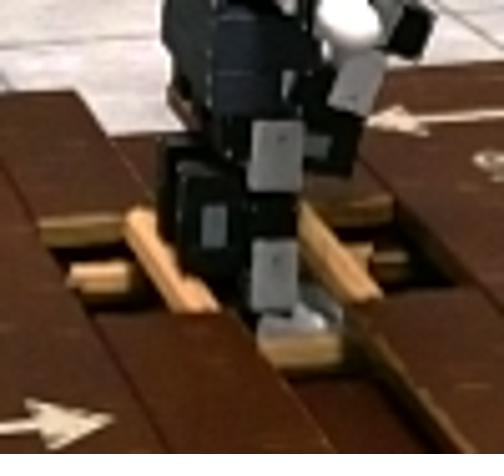

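move --arm2 '{"target": [0.022, 0.085, 0.150, 0, 0.0488, 0.9988, 0], "speed": 0.06}'

move --arm2 '{"target": [0.022, 0.09, 0.185, 0, 0.0488, 0.9988, 0], "speed": 0.06}' --cameras '["cam_low"]'

zoom_image --camera "cam_low" --region '[330, 240, 610, 440]'

Scene clock: 306.83 s.
Joint torques (N m): arm1=[0.62 3.08 10.44 2.21 0.09 -0.09] | arm2=[-2.14 -19.19 10.07 -0.39 0.11 0.05] | arm3=[1.79 2.55 11.26 2.21 -0.06 -0.1] | arm4=[-0.26 -0.38 8.35 2.66 0.1 -0.07]
Heat: arm1: hottest joint3_rad 41 °C; arm2: hottest joint3_rad 36 °C; arm3: hottest joint3_rad 40 °C; arm4: hottest joint3_rad 35 °C.
move: arm2 off_target
Joint velocities: within noise
arm1.joint_positions: joint1_rad=+0.381 joint2_rad=+0.624 joint3_rad=+1.465 joint4_rad=-1.409 joint5_rad=+0.060 joint6_rad=+1.126 hand_index_mcp=+0.755 hand_index_abd=+0.000 hand_index_pip=+0.577 hand_index_dip=+0.696 hand_middle_mcp=+0.755 hand_middle_abd=+0.000 hand_middle_pip=+0.577 hand_middle_dip=+0.696 hand_ring_mcp=+0.755 hand_ring_abd=+0.000 hand_ring_pip=+0.577 hand_ring_dip=+0.696 hand_thumb_cmc=+0.715 hand_thumb_axl=+0.677 hand_thumb_mcp=+0.226 hand_thumb_ipl=+0.168 hand_current_limit=+0.400 hand_speed=-0.600
arm1.joint_status: not commanded
arm1.hand_state: goal,goal,goal,goal,goal,goal,goal,goal,goal,goal,goal,goal,goal,goal,goal,goal
arm1.index_mcp_current_ma: 0
arm1.index_abd_current_ma: 0
arm1.index_pip_current_ma: 0
arm1.index_dip_current_ma: 0
arm1.middle_mcp_current_ma: 0
arm1.middle_abd_current_ma: 0
arm1.middle_pip_current_ma: 0
arm1.middle_dip_current_ma: 0
arm1.ring_mcp_current_ma: 0
arm1.ring_abd_current_ma: 0
arm1.ring_pip_current_ma: 0
arm1.ring_dip_current_ma: 0
arm1.thumb_cmc_current_ma: 0
arm1.thumb_axl_current_ma: 0
arm1.thumb_mcp_current_ma: 0
arm1.thumb_ipl_current_ma: 0
arm1.hand_goal_index_mcp: 0.754
arm1.hand_goal_index_abd: 0.000
arm1.hand_goal_index_pip: 0.576
arm1.hand_goal_index_dip: 0.696
arm1.hand_goal_middle_mcp: 0.754
arm1.hand_goal_middle_abd: 0.000
arm1.hand_goal_middle_pip: 0.576
arm1.hand_goal_middle_dip: 0.696
arm1.hand_goal_ring_mcp: 0.754
arm1.hand_goal_ring_abd: 0.000
arm1.hand_goal_ring_pip: 0.576
arm1.hand_goal_ring_dip: 0.696
arm1.hand_goal_thumb_cmc: 0.714
arm1.hand_goal_thumb_axl: 0.678
arm1.hand_goal_thumb_mcp: 0.226
arm1.hand_goal_thumb_ipl: 0.168
arm1.hand: x=-0.3061 y=+0.3252 z=+0.9143 quat_wxyz=(+0.341, +0.835, -0.265, +0.341) (m; scene frame)
arm1.hand_target: x=-0.3079 y=+0.3282 z=+0.9239 quat_wxyz=(+0.348, +0.830, -0.264, +0.348) (m; scene frame)
arm1.hand_status: not commanded
arm2.joint_positions: joint1_rad=-0.374 joint2_rad=+2.521 joint3_rad=+1.810 joint4_rad=-0.898 joint5_rad=-0.003 joint6_rad=-0.429 hand_index_mcp=+0.748 hand_index_abd=-0.002 hand_index_pip=+0.574 hand_index_dip=-0.386 hand_middle_mcp=+0.753 hand_middle_abd=-0.002 hand_middle_pip=+0.578 hand_middle_dip=-0.386 hand_ring_mcp=-0.350 hand_ring_abd=+0.001 hand_ring_pip=-0.620 hand_ring_dip=-0.488 hand_thumb_cmc=+0.715 hand_thumb_axl=+0.677 hand_thumb_mcp=+0.223 hand_thumb_ipl=+0.168 hand_current_limit=+0.750 hand_speed=-0.600
arm2.joint_status: not commanded
arm2.hand_state: goal,goal,goal,goal,goal,goal,goal,goal,goal,goal,goal,goal,goal,goal,goal,goal
arm2.index_mcp_current_ma: -2
arm2.index_abd_current_ma: 0
arm2.index_pip_current_ma: 0
arm2.index_dip_current_ma: 1
arm2.middle_mcp_current_ma: 0
arm2.middle_abd_current_ma: 0
arm2.middle_pip_current_ma: 0
arm2.middle_dip_current_ma: 1
arm2.ring_mcp_current_ma: 4
arm2.ring_abd_current_ma: 0
arm2.ring_pip_current_ma: 0
arm2.ring_dip_current_ma: 0
arm2.thumb_cmc_current_ma: 0
arm2.thumb_axl_current_ma: 0
arm2.thumb_mcp_current_ma: -1
arm2.thumb_ipl_current_ma: 0
arm2.hand_goal_index_mcp: 0.754
arm2.hand_goal_index_abd: 0.000
arm2.hand_goal_index_pip: 0.576
arm2.hand_goal_index_dip: -0.390
arm2.hand_goal_middle_mcp: 0.754
arm2.hand_goal_middle_abd: 0.000
arm2.hand_goal_middle_pip: 0.576
arm2.hand_goal_middle_dip: -0.390
arm2.hand_goal_ring_mcp: -0.360
arm2.hand_goal_ring_abd: 0.000
arm2.hand_goal_ring_pip: -0.620
arm2.hand_goal_ring_dip: -0.490
arm2.hand_goal_thumb_cmc: 0.714
arm2.hand_goal_thumb_axl: 0.678
arm2.hand_goal_thumb_mcp: 0.226
arm2.hand_goal_thumb_ipl: 0.168
arm2.hand: x=+0.0135 y=+0.0682 z=+0.1310 quat_wxyz=(-0.009, +0.046, +0.999, -0.016) (m; scene frame)
arm2.hand_target: x=+0.0217 y=+0.0844 z=+0.1503 quat_wxyz=(+0.000, +0.049, +0.999, +0.000) (m; scene frame)
arm2.hand_status: off_target (0.027 m and 2.1 deg from the pose sent, 0.033 m and 1.2 deg at the start)
arm3.joint_positions: joint1_rad=+0.633 joint2_rad=+0.616 joint3_rad=+1.360 joint4_rad=-1.257 joint5_rad=-0.066 joint6_rad=+0.991 hand_index_mcp=+0.755 hand_index_abd=+0.000 hand_index_pip=+0.577 hand_index_dip=+0.696 hand_middle_mcp=+0.755 hand_middle_abd=+0.000 hand_middle_pip=+0.577 hand_middle_dip=+0.696 hand_ring_mcp=+0.755 hand_ring_abd=+0.000 hand_ring_pip=+0.577 hand_ring_dip=+0.696 hand_thumb_cmc=+0.715 hand_thumb_axl=+0.677 hand_thumb_mcp=+0.226 hand_thumb_ipl=+0.168 hand_current_limit=+0.400 hand_speed=-0.600
arm3.joint_status: not commanded
arm3.hand_state: goal,goal,goal,goal,goal,goal,goal,goal,goal,goal,goal,goal,goal,goal,goal,goal
arm3.index_mcp_current_ma: 0
arm3.index_abd_current_ma: 0
arm3.index_pip_current_ma: 0
arm3.index_dip_current_ma: 0
arm3.middle_mcp_current_ma: 0
arm3.middle_abd_current_ma: 0
arm3.middle_pip_current_ma: 0
arm3.middle_dip_current_ma: 0
arm3.ring_mcp_current_ma: 0
arm3.ring_abd_current_ma: 0
arm3.ring_pip_current_ma: 0
arm3.ring_dip_current_ma: 0
arm3.thumb_cmc_current_ma: 0
arm3.thumb_axl_current_ma: 0
arm3.thumb_mcp_current_ma: 0
arm3.thumb_ipl_current_ma: 0
arm3.hand_goal_index_mcp: 0.754
arm3.hand_goal_index_abd: 0.000
arm3.hand_goal_index_pip: 0.576
arm3.hand_goal_index_dip: 0.696
arm3.hand_goal_middle_mcp: 0.754
arm3.hand_goal_middle_abd: 0.000
arm3.hand_goal_middle_pip: 0.576
arm3.hand_goal_middle_dip: 0.696
arm3.hand_goal_ring_mcp: 0.754
arm3.hand_goal_ring_abd: 0.000
arm3.hand_goal_ring_pip: 0.576
arm3.hand_goal_ring_dip: 0.696
arm3.hand_goal_thumb_cmc: 0.714
arm3.hand_goal_thumb_axl: 0.678
arm3.hand_goal_thumb_mcp: 0.226
arm3.hand_goal_thumb_ipl: 0.168
arm3.hand: x=+0.4086 y=+0.3046 z=+0.9390 quat_wxyz=(+0.354, +0.840, -0.188, +0.366) (m; scene frame)
arm3.hand_target: x=+0.4070 y=+0.3076 z=+0.9542 quat_wxyz=(+0.364, +0.832, -0.185, +0.376) (m; scene frame)
arm3.hand_status: not commanded
arm4.joint_positions: joint1_rad=-0.396 joint2_rad=+0.649 joint3_rad=+1.460 joint4_rad=-1.301 joint5_rad=-0.067 joint6_rad=+1.212 hand_index_mcp=+0.754 hand_index_abd=+0.001 hand_index_pip=+0.577 hand_index_dip=+0.696 hand_middle_mcp=+0.754 hand_middle_abd=+0.001 hand_middle_pip=+0.577 hand_middle_dip=+0.696 hand_ring_mcp=+0.754 hand_ring_abd=+0.001 hand_ring_pip=+0.577 hand_ring_dip=+0.696 hand_thumb_cmc=+0.714 hand_thumb_axl=+0.677 hand_thumb_mcp=+0.226 hand_thumb_ipl=+0.168 hand_current_limit=+0.400 hand_speed=-0.600
arm4.joint_status: not commanded
arm4.hand_state: goal,goal,goal,goal,goal,goal,goal,goal,goal,goal,goal,goal,goal,goal,goal,goal
arm4.index_mcp_current_ma: 0
arm4.index_abd_current_ma: 0
arm4.index_pip_current_ma: 0
arm4.index_dip_current_ma: 0
arm4.middle_mcp_current_ma: 0
arm4.middle_abd_current_ma: 0
arm4.middle_pip_current_ma: 0
arm4.middle_dip_current_ma: 0
arm4.ring_mcp_current_ma: 0
arm4.ring_abd_current_ma: 0
arm4.ring_pip_current_ma: 0
arm4.ring_dip_current_ma: 0
arm4.thumb_cmc_current_ma: 0
arm4.thumb_axl_current_ma: 0
arm4.thumb_mcp_current_ma: 0
arm4.thumb_ipl_current_ma: 0
arm4.hand_goal_index_mcp: 0.754
arm4.hand_goal_index_abd: 0.000
arm4.hand_goal_index_pip: 0.576
arm4.hand_goal_index_dip: 0.696
arm4.hand_goal_middle_mcp: 0.754
arm4.hand_goal_middle_abd: 0.000
arm4.hand_goal_middle_pip: 0.576
arm4.hand_goal_middle_dip: 0.696
arm4.hand_goal_ring_mcp: 0.754
arm4.hand_goal_ring_abd: 0.000
arm4.hand_goal_ring_pip: 0.576
arm4.hand_goal_ring_dip: 0.696
arm4.hand_goal_thumb_cmc: 0.714
arm4.hand_goal_thumb_axl: 0.678
arm4.hand_goal_thumb_mcp: 0.226
arm4.hand_goal_thumb_ipl: 0.168
arm4.hand: x=+0.4848 y=-0.3435 z=+0.9157 quat_wxyz=(-0.258, +0.561, +0.646, +0.448) (m; scene frame)
arm4.hand_target: x=+0.4839 y=-0.3462 z=+0.9292 quat_wxyz=(-0.264, +0.555, +0.641, +0.460) (m; scene frame)
arm4.hand_status: not commanded
pictures: none

Scene clock: 307.93 s.
Joint torques (N m): arm1=[0.67 3.02 10.43 2.17 0.09 -0.09] | arm2=[-1.79 -22.12 10.5 -1.73 0.1 0.09] | arm3=[1.79 2.55 11.26 2.21 -0.06 -0.09] | arm4=[-0.15 -0.5 8.31 2.69 0.08 -0.07]
Heat: arm1: hottest joint3_rad 41 °C; arm2: hottest joint3_rad 36 °C; arm3: hottest joint3_rad 40 °C; arm4: hottest joint3_rad 35 °C.
move: arm2 off_target
Joint velocities: within noise
arm1, arm3, arm4: as last shown
arm2.joint_positions: joint1_rad=-0.374 joint2_rad=+2.514 joint3_rad=+1.810 joint4_rad=-0.920 joint5_rad=-0.003 joint6_rad=-0.429 hand_index_mcp=+0.733 hand_index_abd=+0.005 hand_index_pip=+0.576 hand_index_dip=-0.376 hand_middle_mcp=+0.743 hand_middle_abd=+0.004 hand_middle_pip=+0.581 hand_middle_dip=-0.373 hand_ring_mcp=-0.350 hand_ring_abd=+0.001 hand_ring_pip=-0.620 hand_ring_dip=-0.488 hand_thumb_cmc=+0.715 hand_thumb_axl=+0.677 hand_thumb_mcp=+0.223 hand_thumb_ipl=+0.168 hand_current_limit=+0.750 hand_speed=-0.600
arm2.joint_status: not commanded
arm2.hand_state: blocked,goal,goal,goal,goal,goal,goal,goal,goal,goal,goal,goal,goal,goal,goal,goal
arm2.index_mcp_current_ma: -14
arm2.index_abd_current_ma: 1
arm2.index_pip_current_ma: 0
arm2.index_dip_current_ma: 6
arm2.middle_mcp_current_ma: -5
arm2.middle_abd_current_ma: 1
arm2.middle_pip_current_ma: 1
arm2.middle_dip_current_ma: 9
arm2.ring_mcp_current_ma: 4
arm2.ring_abd_current_ma: 0
arm2.ring_pip_current_ma: 0
arm2.ring_dip_current_ma: 0
arm2.thumb_cmc_current_ma: 0
arm2.thumb_axl_current_ma: 0
arm2.thumb_mcp_current_ma: -1
arm2.thumb_ipl_current_ma: 0
arm2.hand_goal_index_mcp: 0.754
arm2.hand_goal_index_abd: 0.000
arm2.hand_goal_index_pip: 0.576
arm2.hand_goal_index_dip: -0.390
arm2.hand_goal_middle_mcp: 0.754
arm2.hand_goal_middle_abd: 0.000
arm2.hand_goal_middle_pip: 0.576
arm2.hand_goal_middle_dip: -0.390
arm2.hand_goal_ring_mcp: -0.360
arm2.hand_goal_ring_abd: 0.000
arm2.hand_goal_ring_pip: -0.620
arm2.hand_goal_ring_dip: -0.490
arm2.hand_goal_thumb_cmc: 0.714
arm2.hand_goal_thumb_axl: 0.678
arm2.hand_goal_thumb_mcp: 0.226
arm2.hand_goal_thumb_ipl: 0.168
arm2.hand: x=+0.0118 y=+0.0653 z=+0.1342 quat_wxyz=(-0.012, +0.046, +0.999, -0.023) (m; scene frame)
arm2.hand_target: x=+0.0213 y=+0.0890 z=+0.1844 quat_wxyz=(+0.000, +0.049, +0.999, +0.001) (m; scene frame)
arm2.hand_status: off_target (0.057 m and 3.0 deg from the pose sent, 0.059 m and 2.1 deg at the start)
pictures: cam_low

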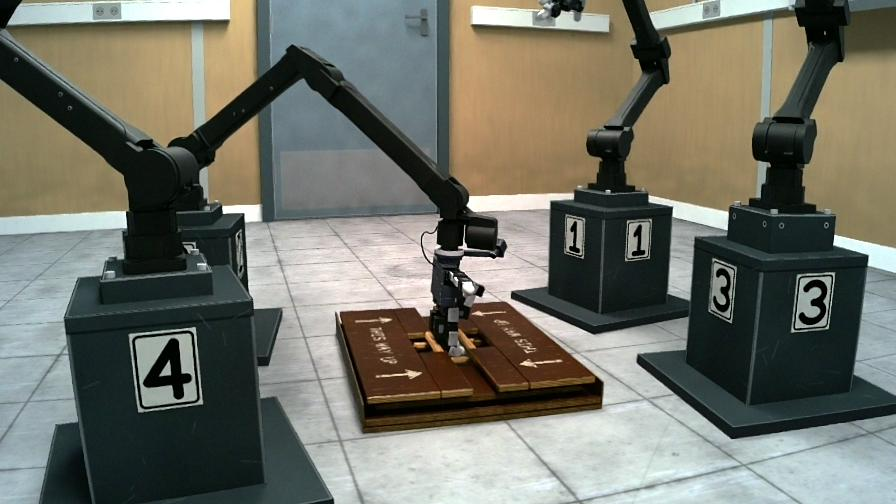

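Scaled by 1.800.

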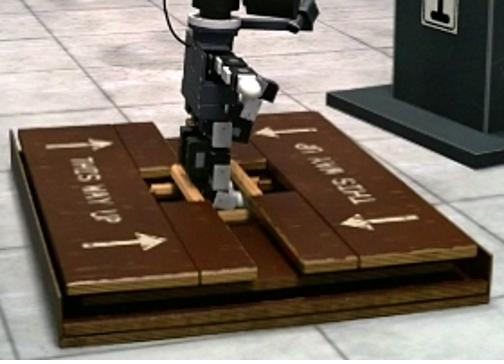

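zoom_image --camera "cam_low" --region '[400, 290, 500, 380]'

move --arm2 '{"target": [0.022, 0.09, 0.215, 0, 0.0488, 0.9988, 0], "speed": 0.06}' --cameras '["cam_low"]'

zoom_image --camera "cam_low" --region '[400, 290, 500, 380]'

Scaled by 5.040.

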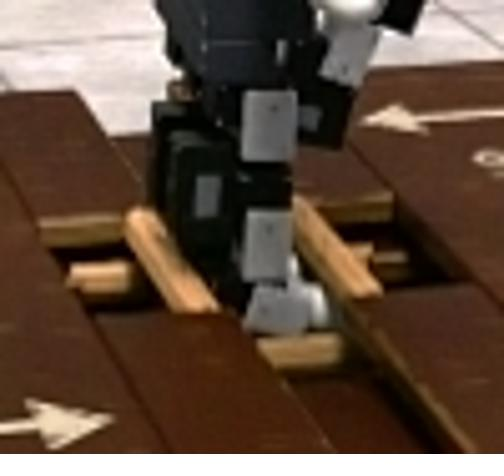

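Scene clock: 325.10 s.
Joint torques (N m): arm1=[0.56 3.02 10.43 2.22 0.08 -0.09] | arm2=[-1.85 -22.89 10.37 -1.63 0.09 0.09] | arm3=[1.85 2.49 11.28 2.19 -0.05 -0.09] | arm4=[-0.15 -0.38 8.31 2.67 0.08 -0.06]
Heat: arm1: hottest joint3_rad 41 °C; arm2: hottest joint3_rad 35 °C; arm3: hottest joint3_rad 40 °C; arm4: hottest joint3_rad 35 °C.
move: arm2 off_target
Joint velocities: within noise
arm1, arm3, arm4: as last shown
arm2.joint_positions: joint1_rad=-0.374 joint2_rad=+2.477 joint3_rad=+1.810 joint4_rad=-0.968 joint5_rad=-0.003 joint6_rad=-0.429 hand_index_mcp=+0.720 hand_index_abd=+0.006 hand_index_pip=+0.571 hand_index_dip=-0.375 hand_middle_mcp=+0.730 hand_middle_abd=+0.006 hand_middle_pip=+0.574 hand_middle_dip=-0.371 hand_ring_mcp=-0.350 hand_ring_abd=+0.001 hand_ring_pip=-0.620 hand_ring_dip=-0.488 hand_thumb_cmc=+0.715 hand_thumb_axl=+0.677 hand_thumb_mcp=+0.223 hand_thumb_ipl=+0.168 hand_current_limit=+0.750 hand_speed=-0.600
arm2.joint_status: not commanded
arm2.hand_state: blocked,goal,goal,goal,blocked,goal,goal,goal,goal,goal,goal,goal,goal,goal,goal,goal
arm2.index_mcp_current_ma: -34
arm2.index_abd_current_ma: 1
arm2.index_pip_current_ma: -1
arm2.index_dip_current_ma: 7
arm2.middle_mcp_current_ma: -18
arm2.middle_abd_current_ma: 1
arm2.middle_pip_current_ma: 0
arm2.middle_dip_current_ma: 11
arm2.ring_mcp_current_ma: 4
arm2.ring_abd_current_ma: 0
arm2.ring_pip_current_ma: 0
arm2.ring_dip_current_ma: 0
arm2.thumb_cmc_current_ma: 0
arm2.thumb_axl_current_ma: 0
arm2.thumb_mcp_current_ma: -1
arm2.thumb_ipl_current_ma: 0
arm2.hand_goal_index_mcp: 0.754
arm2.hand_goal_index_abd: 0.000
arm2.hand_goal_index_pip: 0.576
arm2.hand_goal_index_dip: -0.390
arm2.hand_goal_middle_mcp: 0.754
arm2.hand_goal_middle_abd: 0.000
arm2.hand_goal_middle_pip: 0.576
arm2.hand_goal_middle_dip: -0.390
arm2.hand_goal_ring_mcp: -0.360
arm2.hand_goal_ring_abd: 0.000
arm2.hand_goal_ring_pip: -0.620
arm2.hand_goal_ring_dip: -0.490
arm2.hand_goal_thumb_cmc: 0.714
arm2.hand_goal_thumb_axl: 0.678
arm2.hand_goal_thumb_mcp: 0.226
arm2.hand_goal_thumb_ipl: 0.168
arm2.hand: x=+0.0116 y=+0.0651 z=+0.1568 quat_wxyz=(-0.015, +0.046, +0.998, -0.027) (m; scene frame)
arm2.hand_target: x=+0.0214 y=+0.0890 z=+0.2141 quat_wxyz=(+0.000, +0.049, +0.999, +0.001) (m; scene frame)
arm2.hand_status: off_target (0.064 m and 3.6 deg from the pose sent, 0.085 m and 3.0 deg at the start)
pictures: cam_low

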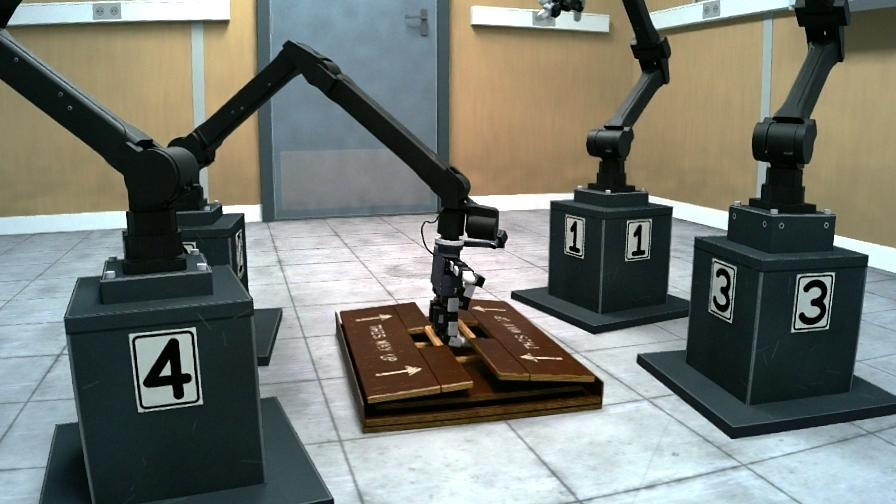

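Scaled by 5.040.

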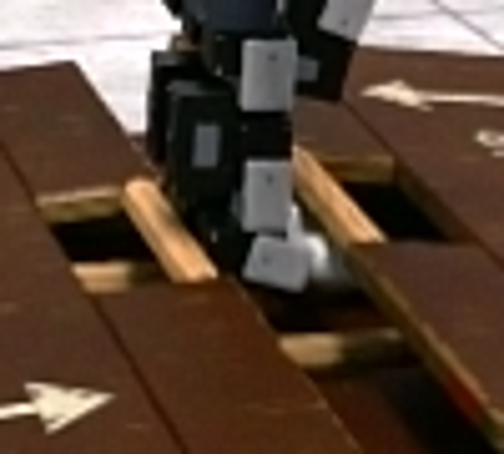

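move --arm2 '{"target": [0.022, 0.086, 0.150, 0, 0.0488, 0.9988, 0], "speed": 0.06}'

move --arm2 '{"target": [0.022, 0.098, 0.140, 0, 0.0488, 0.9988, 0], "speed": 0.06}'

move --arm2 '{"target": [0.022, 0.102, 0.190, 0, 0.0488, 0.9988, 0], "speed": 0.06}' --cameras '["cam_low"]'

zoom_image --camera "cam_low" --region '[330, 240, 610, 440]'

Scene clock: 335.47 s.
Joint torques (N m): arm1=[0.62 3.08 10.43 2.17 0.09 -0.09] | arm2=[-2.2 -16.67 10.52 0.88 0.11 0.07] | arm3=[1.79 2.49 11.28 2.19 -0.06 -0.09] | arm4=[-0.21 -0.38 8.35 2.67 0.09 -0.06]
Heat: arm1: hottest joint3_rad 41 °C; arm2: hottest joint2_rad 35 °C; arm3: hottest joint3_rad 40 °C; arm4: hottest joint3_rad 35 °C.
move: arm2 off_target
Joint velocities: within noise
arm1, arm3, arm4: as last shown
arm2.joint_positions: joint1_rad=-0.373 joint2_rad=+2.488 joint3_rad=+1.810 joint4_rad=-0.931 joint5_rad=-0.003 joint6_rad=-0.429 hand_index_mcp=+0.772 hand_index_abd=+0.000 hand_index_pip=+0.597 hand_index_dip=-0.375 hand_middle_mcp=+0.782 hand_middle_abd=+0.000 hand_middle_pip=+0.598 hand_middle_dip=-0.369 hand_ring_mcp=-0.350 hand_ring_abd=+0.001 hand_ring_pip=-0.620 hand_ring_dip=-0.488 hand_thumb_cmc=+0.715 hand_thumb_axl=+0.677 hand_thumb_mcp=+0.223 hand_thumb_ipl=+0.168 hand_current_limit=+0.750 hand_speed=-0.600
arm2.joint_status: not commanded
arm2.hand_state: goal,goal,blocked,goal,blocked,goal,blocked,blocked,goal,goal,goal,goal,goal,goal,goal,goal
arm2.index_mcp_current_ma: 11
arm2.index_abd_current_ma: 0
arm2.index_pip_current_ma: 13
arm2.index_dip_current_ma: 7
arm2.middle_mcp_current_ma: 23
arm2.middle_abd_current_ma: 0
arm2.middle_pip_current_ma: 14
arm2.middle_dip_current_ma: 13
arm2.ring_mcp_current_ma: 4
arm2.ring_abd_current_ma: 0
arm2.ring_pip_current_ma: 0
arm2.ring_dip_current_ma: 0
arm2.thumb_cmc_current_ma: 0
arm2.thumb_axl_current_ma: 0
arm2.thumb_mcp_current_ma: -1
arm2.thumb_ipl_current_ma: 0
arm2.hand_goal_index_mcp: 0.754
arm2.hand_goal_index_abd: 0.000
arm2.hand_goal_index_pip: 0.576
arm2.hand_goal_index_dip: -0.390
arm2.hand_goal_middle_mcp: 0.754
arm2.hand_goal_middle_abd: 0.000
arm2.hand_goal_middle_pip: 0.576
arm2.hand_goal_middle_dip: -0.390
arm2.hand_goal_ring_mcp: -0.360
arm2.hand_goal_ring_abd: 0.000
arm2.hand_goal_ring_pip: -0.620
arm2.hand_goal_ring_dip: -0.490
arm2.hand_goal_thumb_cmc: 0.714
arm2.hand_goal_thumb_axl: 0.678
arm2.hand_goal_thumb_mcp: 0.226
arm2.hand_goal_thumb_ipl: 0.168
arm2.hand: x=+0.0142 y=+0.0707 z=+0.1522 quat_wxyz=(-0.009, +0.045, +0.999, -0.016) (m; scene frame)
arm2.hand_target: x=+0.0217 y=+0.0852 z=+0.1507 quat_wxyz=(+0.000, +0.049, +0.999, +0.000) (m; scene frame)
arm2.hand_status: off_target (0.017 m and 2.1 deg from the pose sent, 0.024 m and 3.6 deg at the start)
pictures: none

Scene clock: 336.67 s.
Joint torques (N m): arm1=[0.67 3.02 10.44 2.21 0.09 -0.09] | arm2=[-1.9 -15.5 12.33 0.84 -0.01 0.12] | arm3=[1.79 2.49 11.28 2.21 -0.06 -0.1] | arm4=[-0.15 -0.56 8.34 2.69 0.09 -0.07]
Heat: arm1: hottest joint3_rad 41 °C; arm2: hottest joint2_rad 35 °C; arm3: hottest joint3_rad 40 °C; arm4: hottest joint3_rad 35 °C.
move: arm2 off_target
Joint velocities: within noise
arm1, arm3, arm4: as last shown
arm2.joint_positions: joint1_rad=-0.367 joint2_rad=+2.508 joint3_rad=+1.839 joint4_rad=-0.942 joint5_rad=-0.001 joint6_rad=-0.426 hand_index_mcp=+0.805 hand_index_abd=-0.002 hand_index_pip=+0.617 hand_index_dip=-0.370 hand_middle_mcp=+0.814 hand_middle_abd=-0.001 hand_middle_pip=+0.618 hand_middle_dip=-0.369 hand_ring_mcp=-0.350 hand_ring_abd=+0.001 hand_ring_pip=-0.620 hand_ring_dip=-0.488 hand_thumb_cmc=+0.715 hand_thumb_axl=+0.677 hand_thumb_mcp=+0.223 hand_thumb_ipl=+0.168 hand_current_limit=+0.750 hand_speed=-0.600
arm2.joint_status: not commanded
arm2.hand_state: blocked,goal,blocked,goal,blocked,goal,blocked,blocked,goal,goal,goal,goal,goal,goal,goal,goal
arm2.index_mcp_current_ma: 66
arm2.index_abd_current_ma: 0
arm2.index_pip_current_ma: 41
arm2.index_dip_current_ma: 12
arm2.middle_mcp_current_ma: 90
arm2.middle_abd_current_ma: 0
arm2.middle_pip_current_ma: 43
arm2.middle_dip_current_ma: 13
arm2.ring_mcp_current_ma: 4
arm2.ring_abd_current_ma: 0
arm2.ring_pip_current_ma: 0
arm2.ring_dip_current_ma: 0
arm2.thumb_cmc_current_ma: 0
arm2.thumb_axl_current_ma: 0
arm2.thumb_mcp_current_ma: -1
arm2.thumb_ipl_current_ma: 0
arm2.hand_goal_index_mcp: 0.754
arm2.hand_goal_index_abd: 0.000
arm2.hand_goal_index_pip: 0.576
arm2.hand_goal_index_dip: -0.390
arm2.hand_goal_middle_mcp: 0.754
arm2.hand_goal_middle_abd: 0.000
arm2.hand_goal_middle_pip: 0.576
arm2.hand_goal_middle_dip: -0.390
arm2.hand_goal_ring_mcp: -0.360
arm2.hand_goal_ring_abd: 0.000
arm2.hand_goal_ring_pip: -0.620
arm2.hand_goal_ring_dip: -0.490
arm2.hand_goal_thumb_cmc: 0.714
arm2.hand_goal_thumb_axl: 0.678
arm2.hand_goal_thumb_mcp: 0.226
arm2.hand_goal_thumb_ipl: 0.168
arm2.hand: x=+0.0130 y=+0.0769 z=+0.1474 quat_wxyz=(-0.008, +0.043, +0.999, -0.018) (m; scene frame)
arm2.hand_target: x=+0.0210 y=+0.0964 z=+0.1410 quat_wxyz=(+0.000, +0.049, +0.999, +0.000) (m; scene frame)
arm2.hand_status: off_target (0.024 m and 2.3 deg from the pose sent, 0.031 m and 2.1 deg at the start)
pictures: none

Scene clock: 338.10 s.
Joint torques (N m): arm1=[0.67 3.02 10.43 2.21 0.09 -0.09] | arm2=[-1.67 -20.84 11.56 -0.69 -0.07 0.15] | arm3=[1.79 2.43 11.28 2.22 -0.06 -0.09] | arm4=[-0.21 -0.44 8.32 2.73 0.09 -0.07]
Heat: arm1: hottest joint3_rad 41 °C; arm2: hottest joint2_rad 35 °C; arm3: hottest joint3_rad 40 °C; arm4: hottest joint3_rad 35 °C.
move: arm2 off_target
Joint velocities: within noise
arm1, arm3, arm4: as last shown
arm2.joint_positions: joint1_rad=-0.367 joint2_rad=+2.506 joint3_rad=+1.846 joint4_rad=-0.981 joint5_rad=+0.000 joint6_rad=-0.426 hand_index_mcp=+0.767 hand_index_abd=+0.005 hand_index_pip=+0.604 hand_index_dip=-0.370 hand_middle_mcp=+0.777 hand_middle_abd=+0.004 hand_middle_pip=+0.611 hand_middle_dip=-0.369 hand_ring_mcp=-0.350 hand_ring_abd=+0.001 hand_ring_pip=-0.620 hand_ring_dip=-0.488 hand_thumb_cmc=+0.715 hand_thumb_axl=+0.677 hand_thumb_mcp=+0.223 hand_thumb_ipl=+0.168 hand_current_limit=+0.750 hand_speed=-0.600
arm2.joint_status: not commanded
arm2.hand_state: goal,goal,blocked,goal,blocked,goal,blocked,blocked,goal,goal,goal,goal,goal,goal,goal,goal
arm2.index_mcp_current_ma: 6
arm2.index_abd_current_ma: 1
arm2.index_pip_current_ma: 21
arm2.index_dip_current_ma: 12
arm2.middle_mcp_current_ma: 16
arm2.middle_abd_current_ma: 1
arm2.middle_pip_current_ma: 31
arm2.middle_dip_current_ma: 13
arm2.ring_mcp_current_ma: 4
arm2.ring_abd_current_ma: 0
arm2.ring_pip_current_ma: 0
arm2.ring_dip_current_ma: 0
arm2.thumb_cmc_current_ma: 0
arm2.thumb_axl_current_ma: 0
arm2.thumb_mcp_current_ma: -1
arm2.thumb_ipl_current_ma: 0
arm2.hand_goal_index_mcp: 0.754
arm2.hand_goal_index_abd: 0.000
arm2.hand_goal_index_pip: 0.576
arm2.hand_goal_index_dip: -0.390
arm2.hand_goal_middle_mcp: 0.754
arm2.hand_goal_middle_abd: 0.000
arm2.hand_goal_middle_pip: 0.576
arm2.hand_goal_middle_dip: -0.390
arm2.hand_goal_ring_mcp: -0.360
arm2.hand_goal_ring_abd: 0.000
arm2.hand_goal_ring_pip: -0.620
arm2.hand_goal_ring_dip: -0.490
arm2.hand_goal_thumb_cmc: 0.714
arm2.hand_goal_thumb_axl: 0.678
arm2.hand_goal_thumb_mcp: 0.226
arm2.hand_goal_thumb_ipl: 0.168
arm2.hand: x=+0.0104 y=+0.0720 z=+0.1489 quat_wxyz=(-0.014, +0.043, +0.998, -0.031) (m; scene frame)
arm2.hand_target: x=+0.0209 y=+0.1004 z=+0.1909 quat_wxyz=(+0.000, +0.049, +0.999, +0.001) (m; scene frame)
arm2.hand_status: off_target (0.052 m and 3.9 deg from the pose sent, 0.050 m and 2.3 deg at the start)
pictures: cam_low

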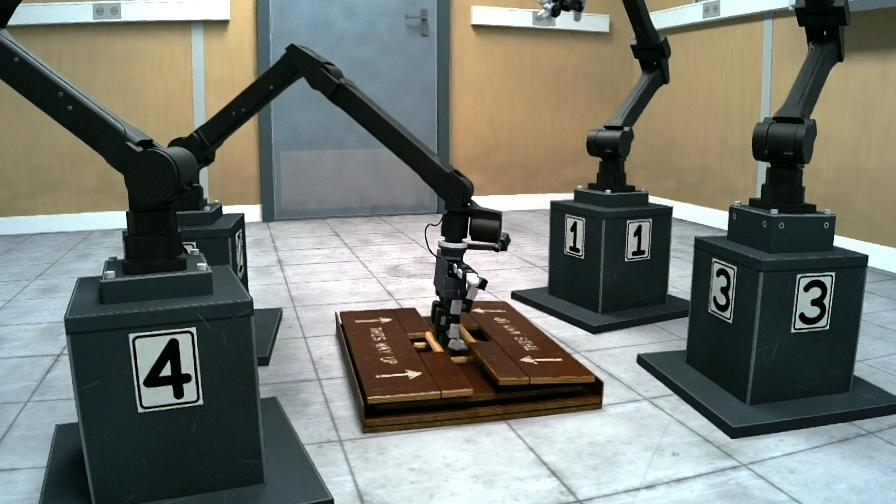

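Scaled by 1.800.

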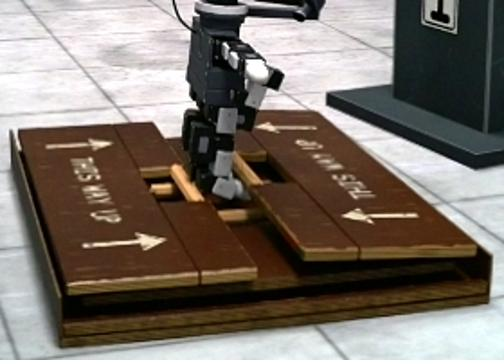

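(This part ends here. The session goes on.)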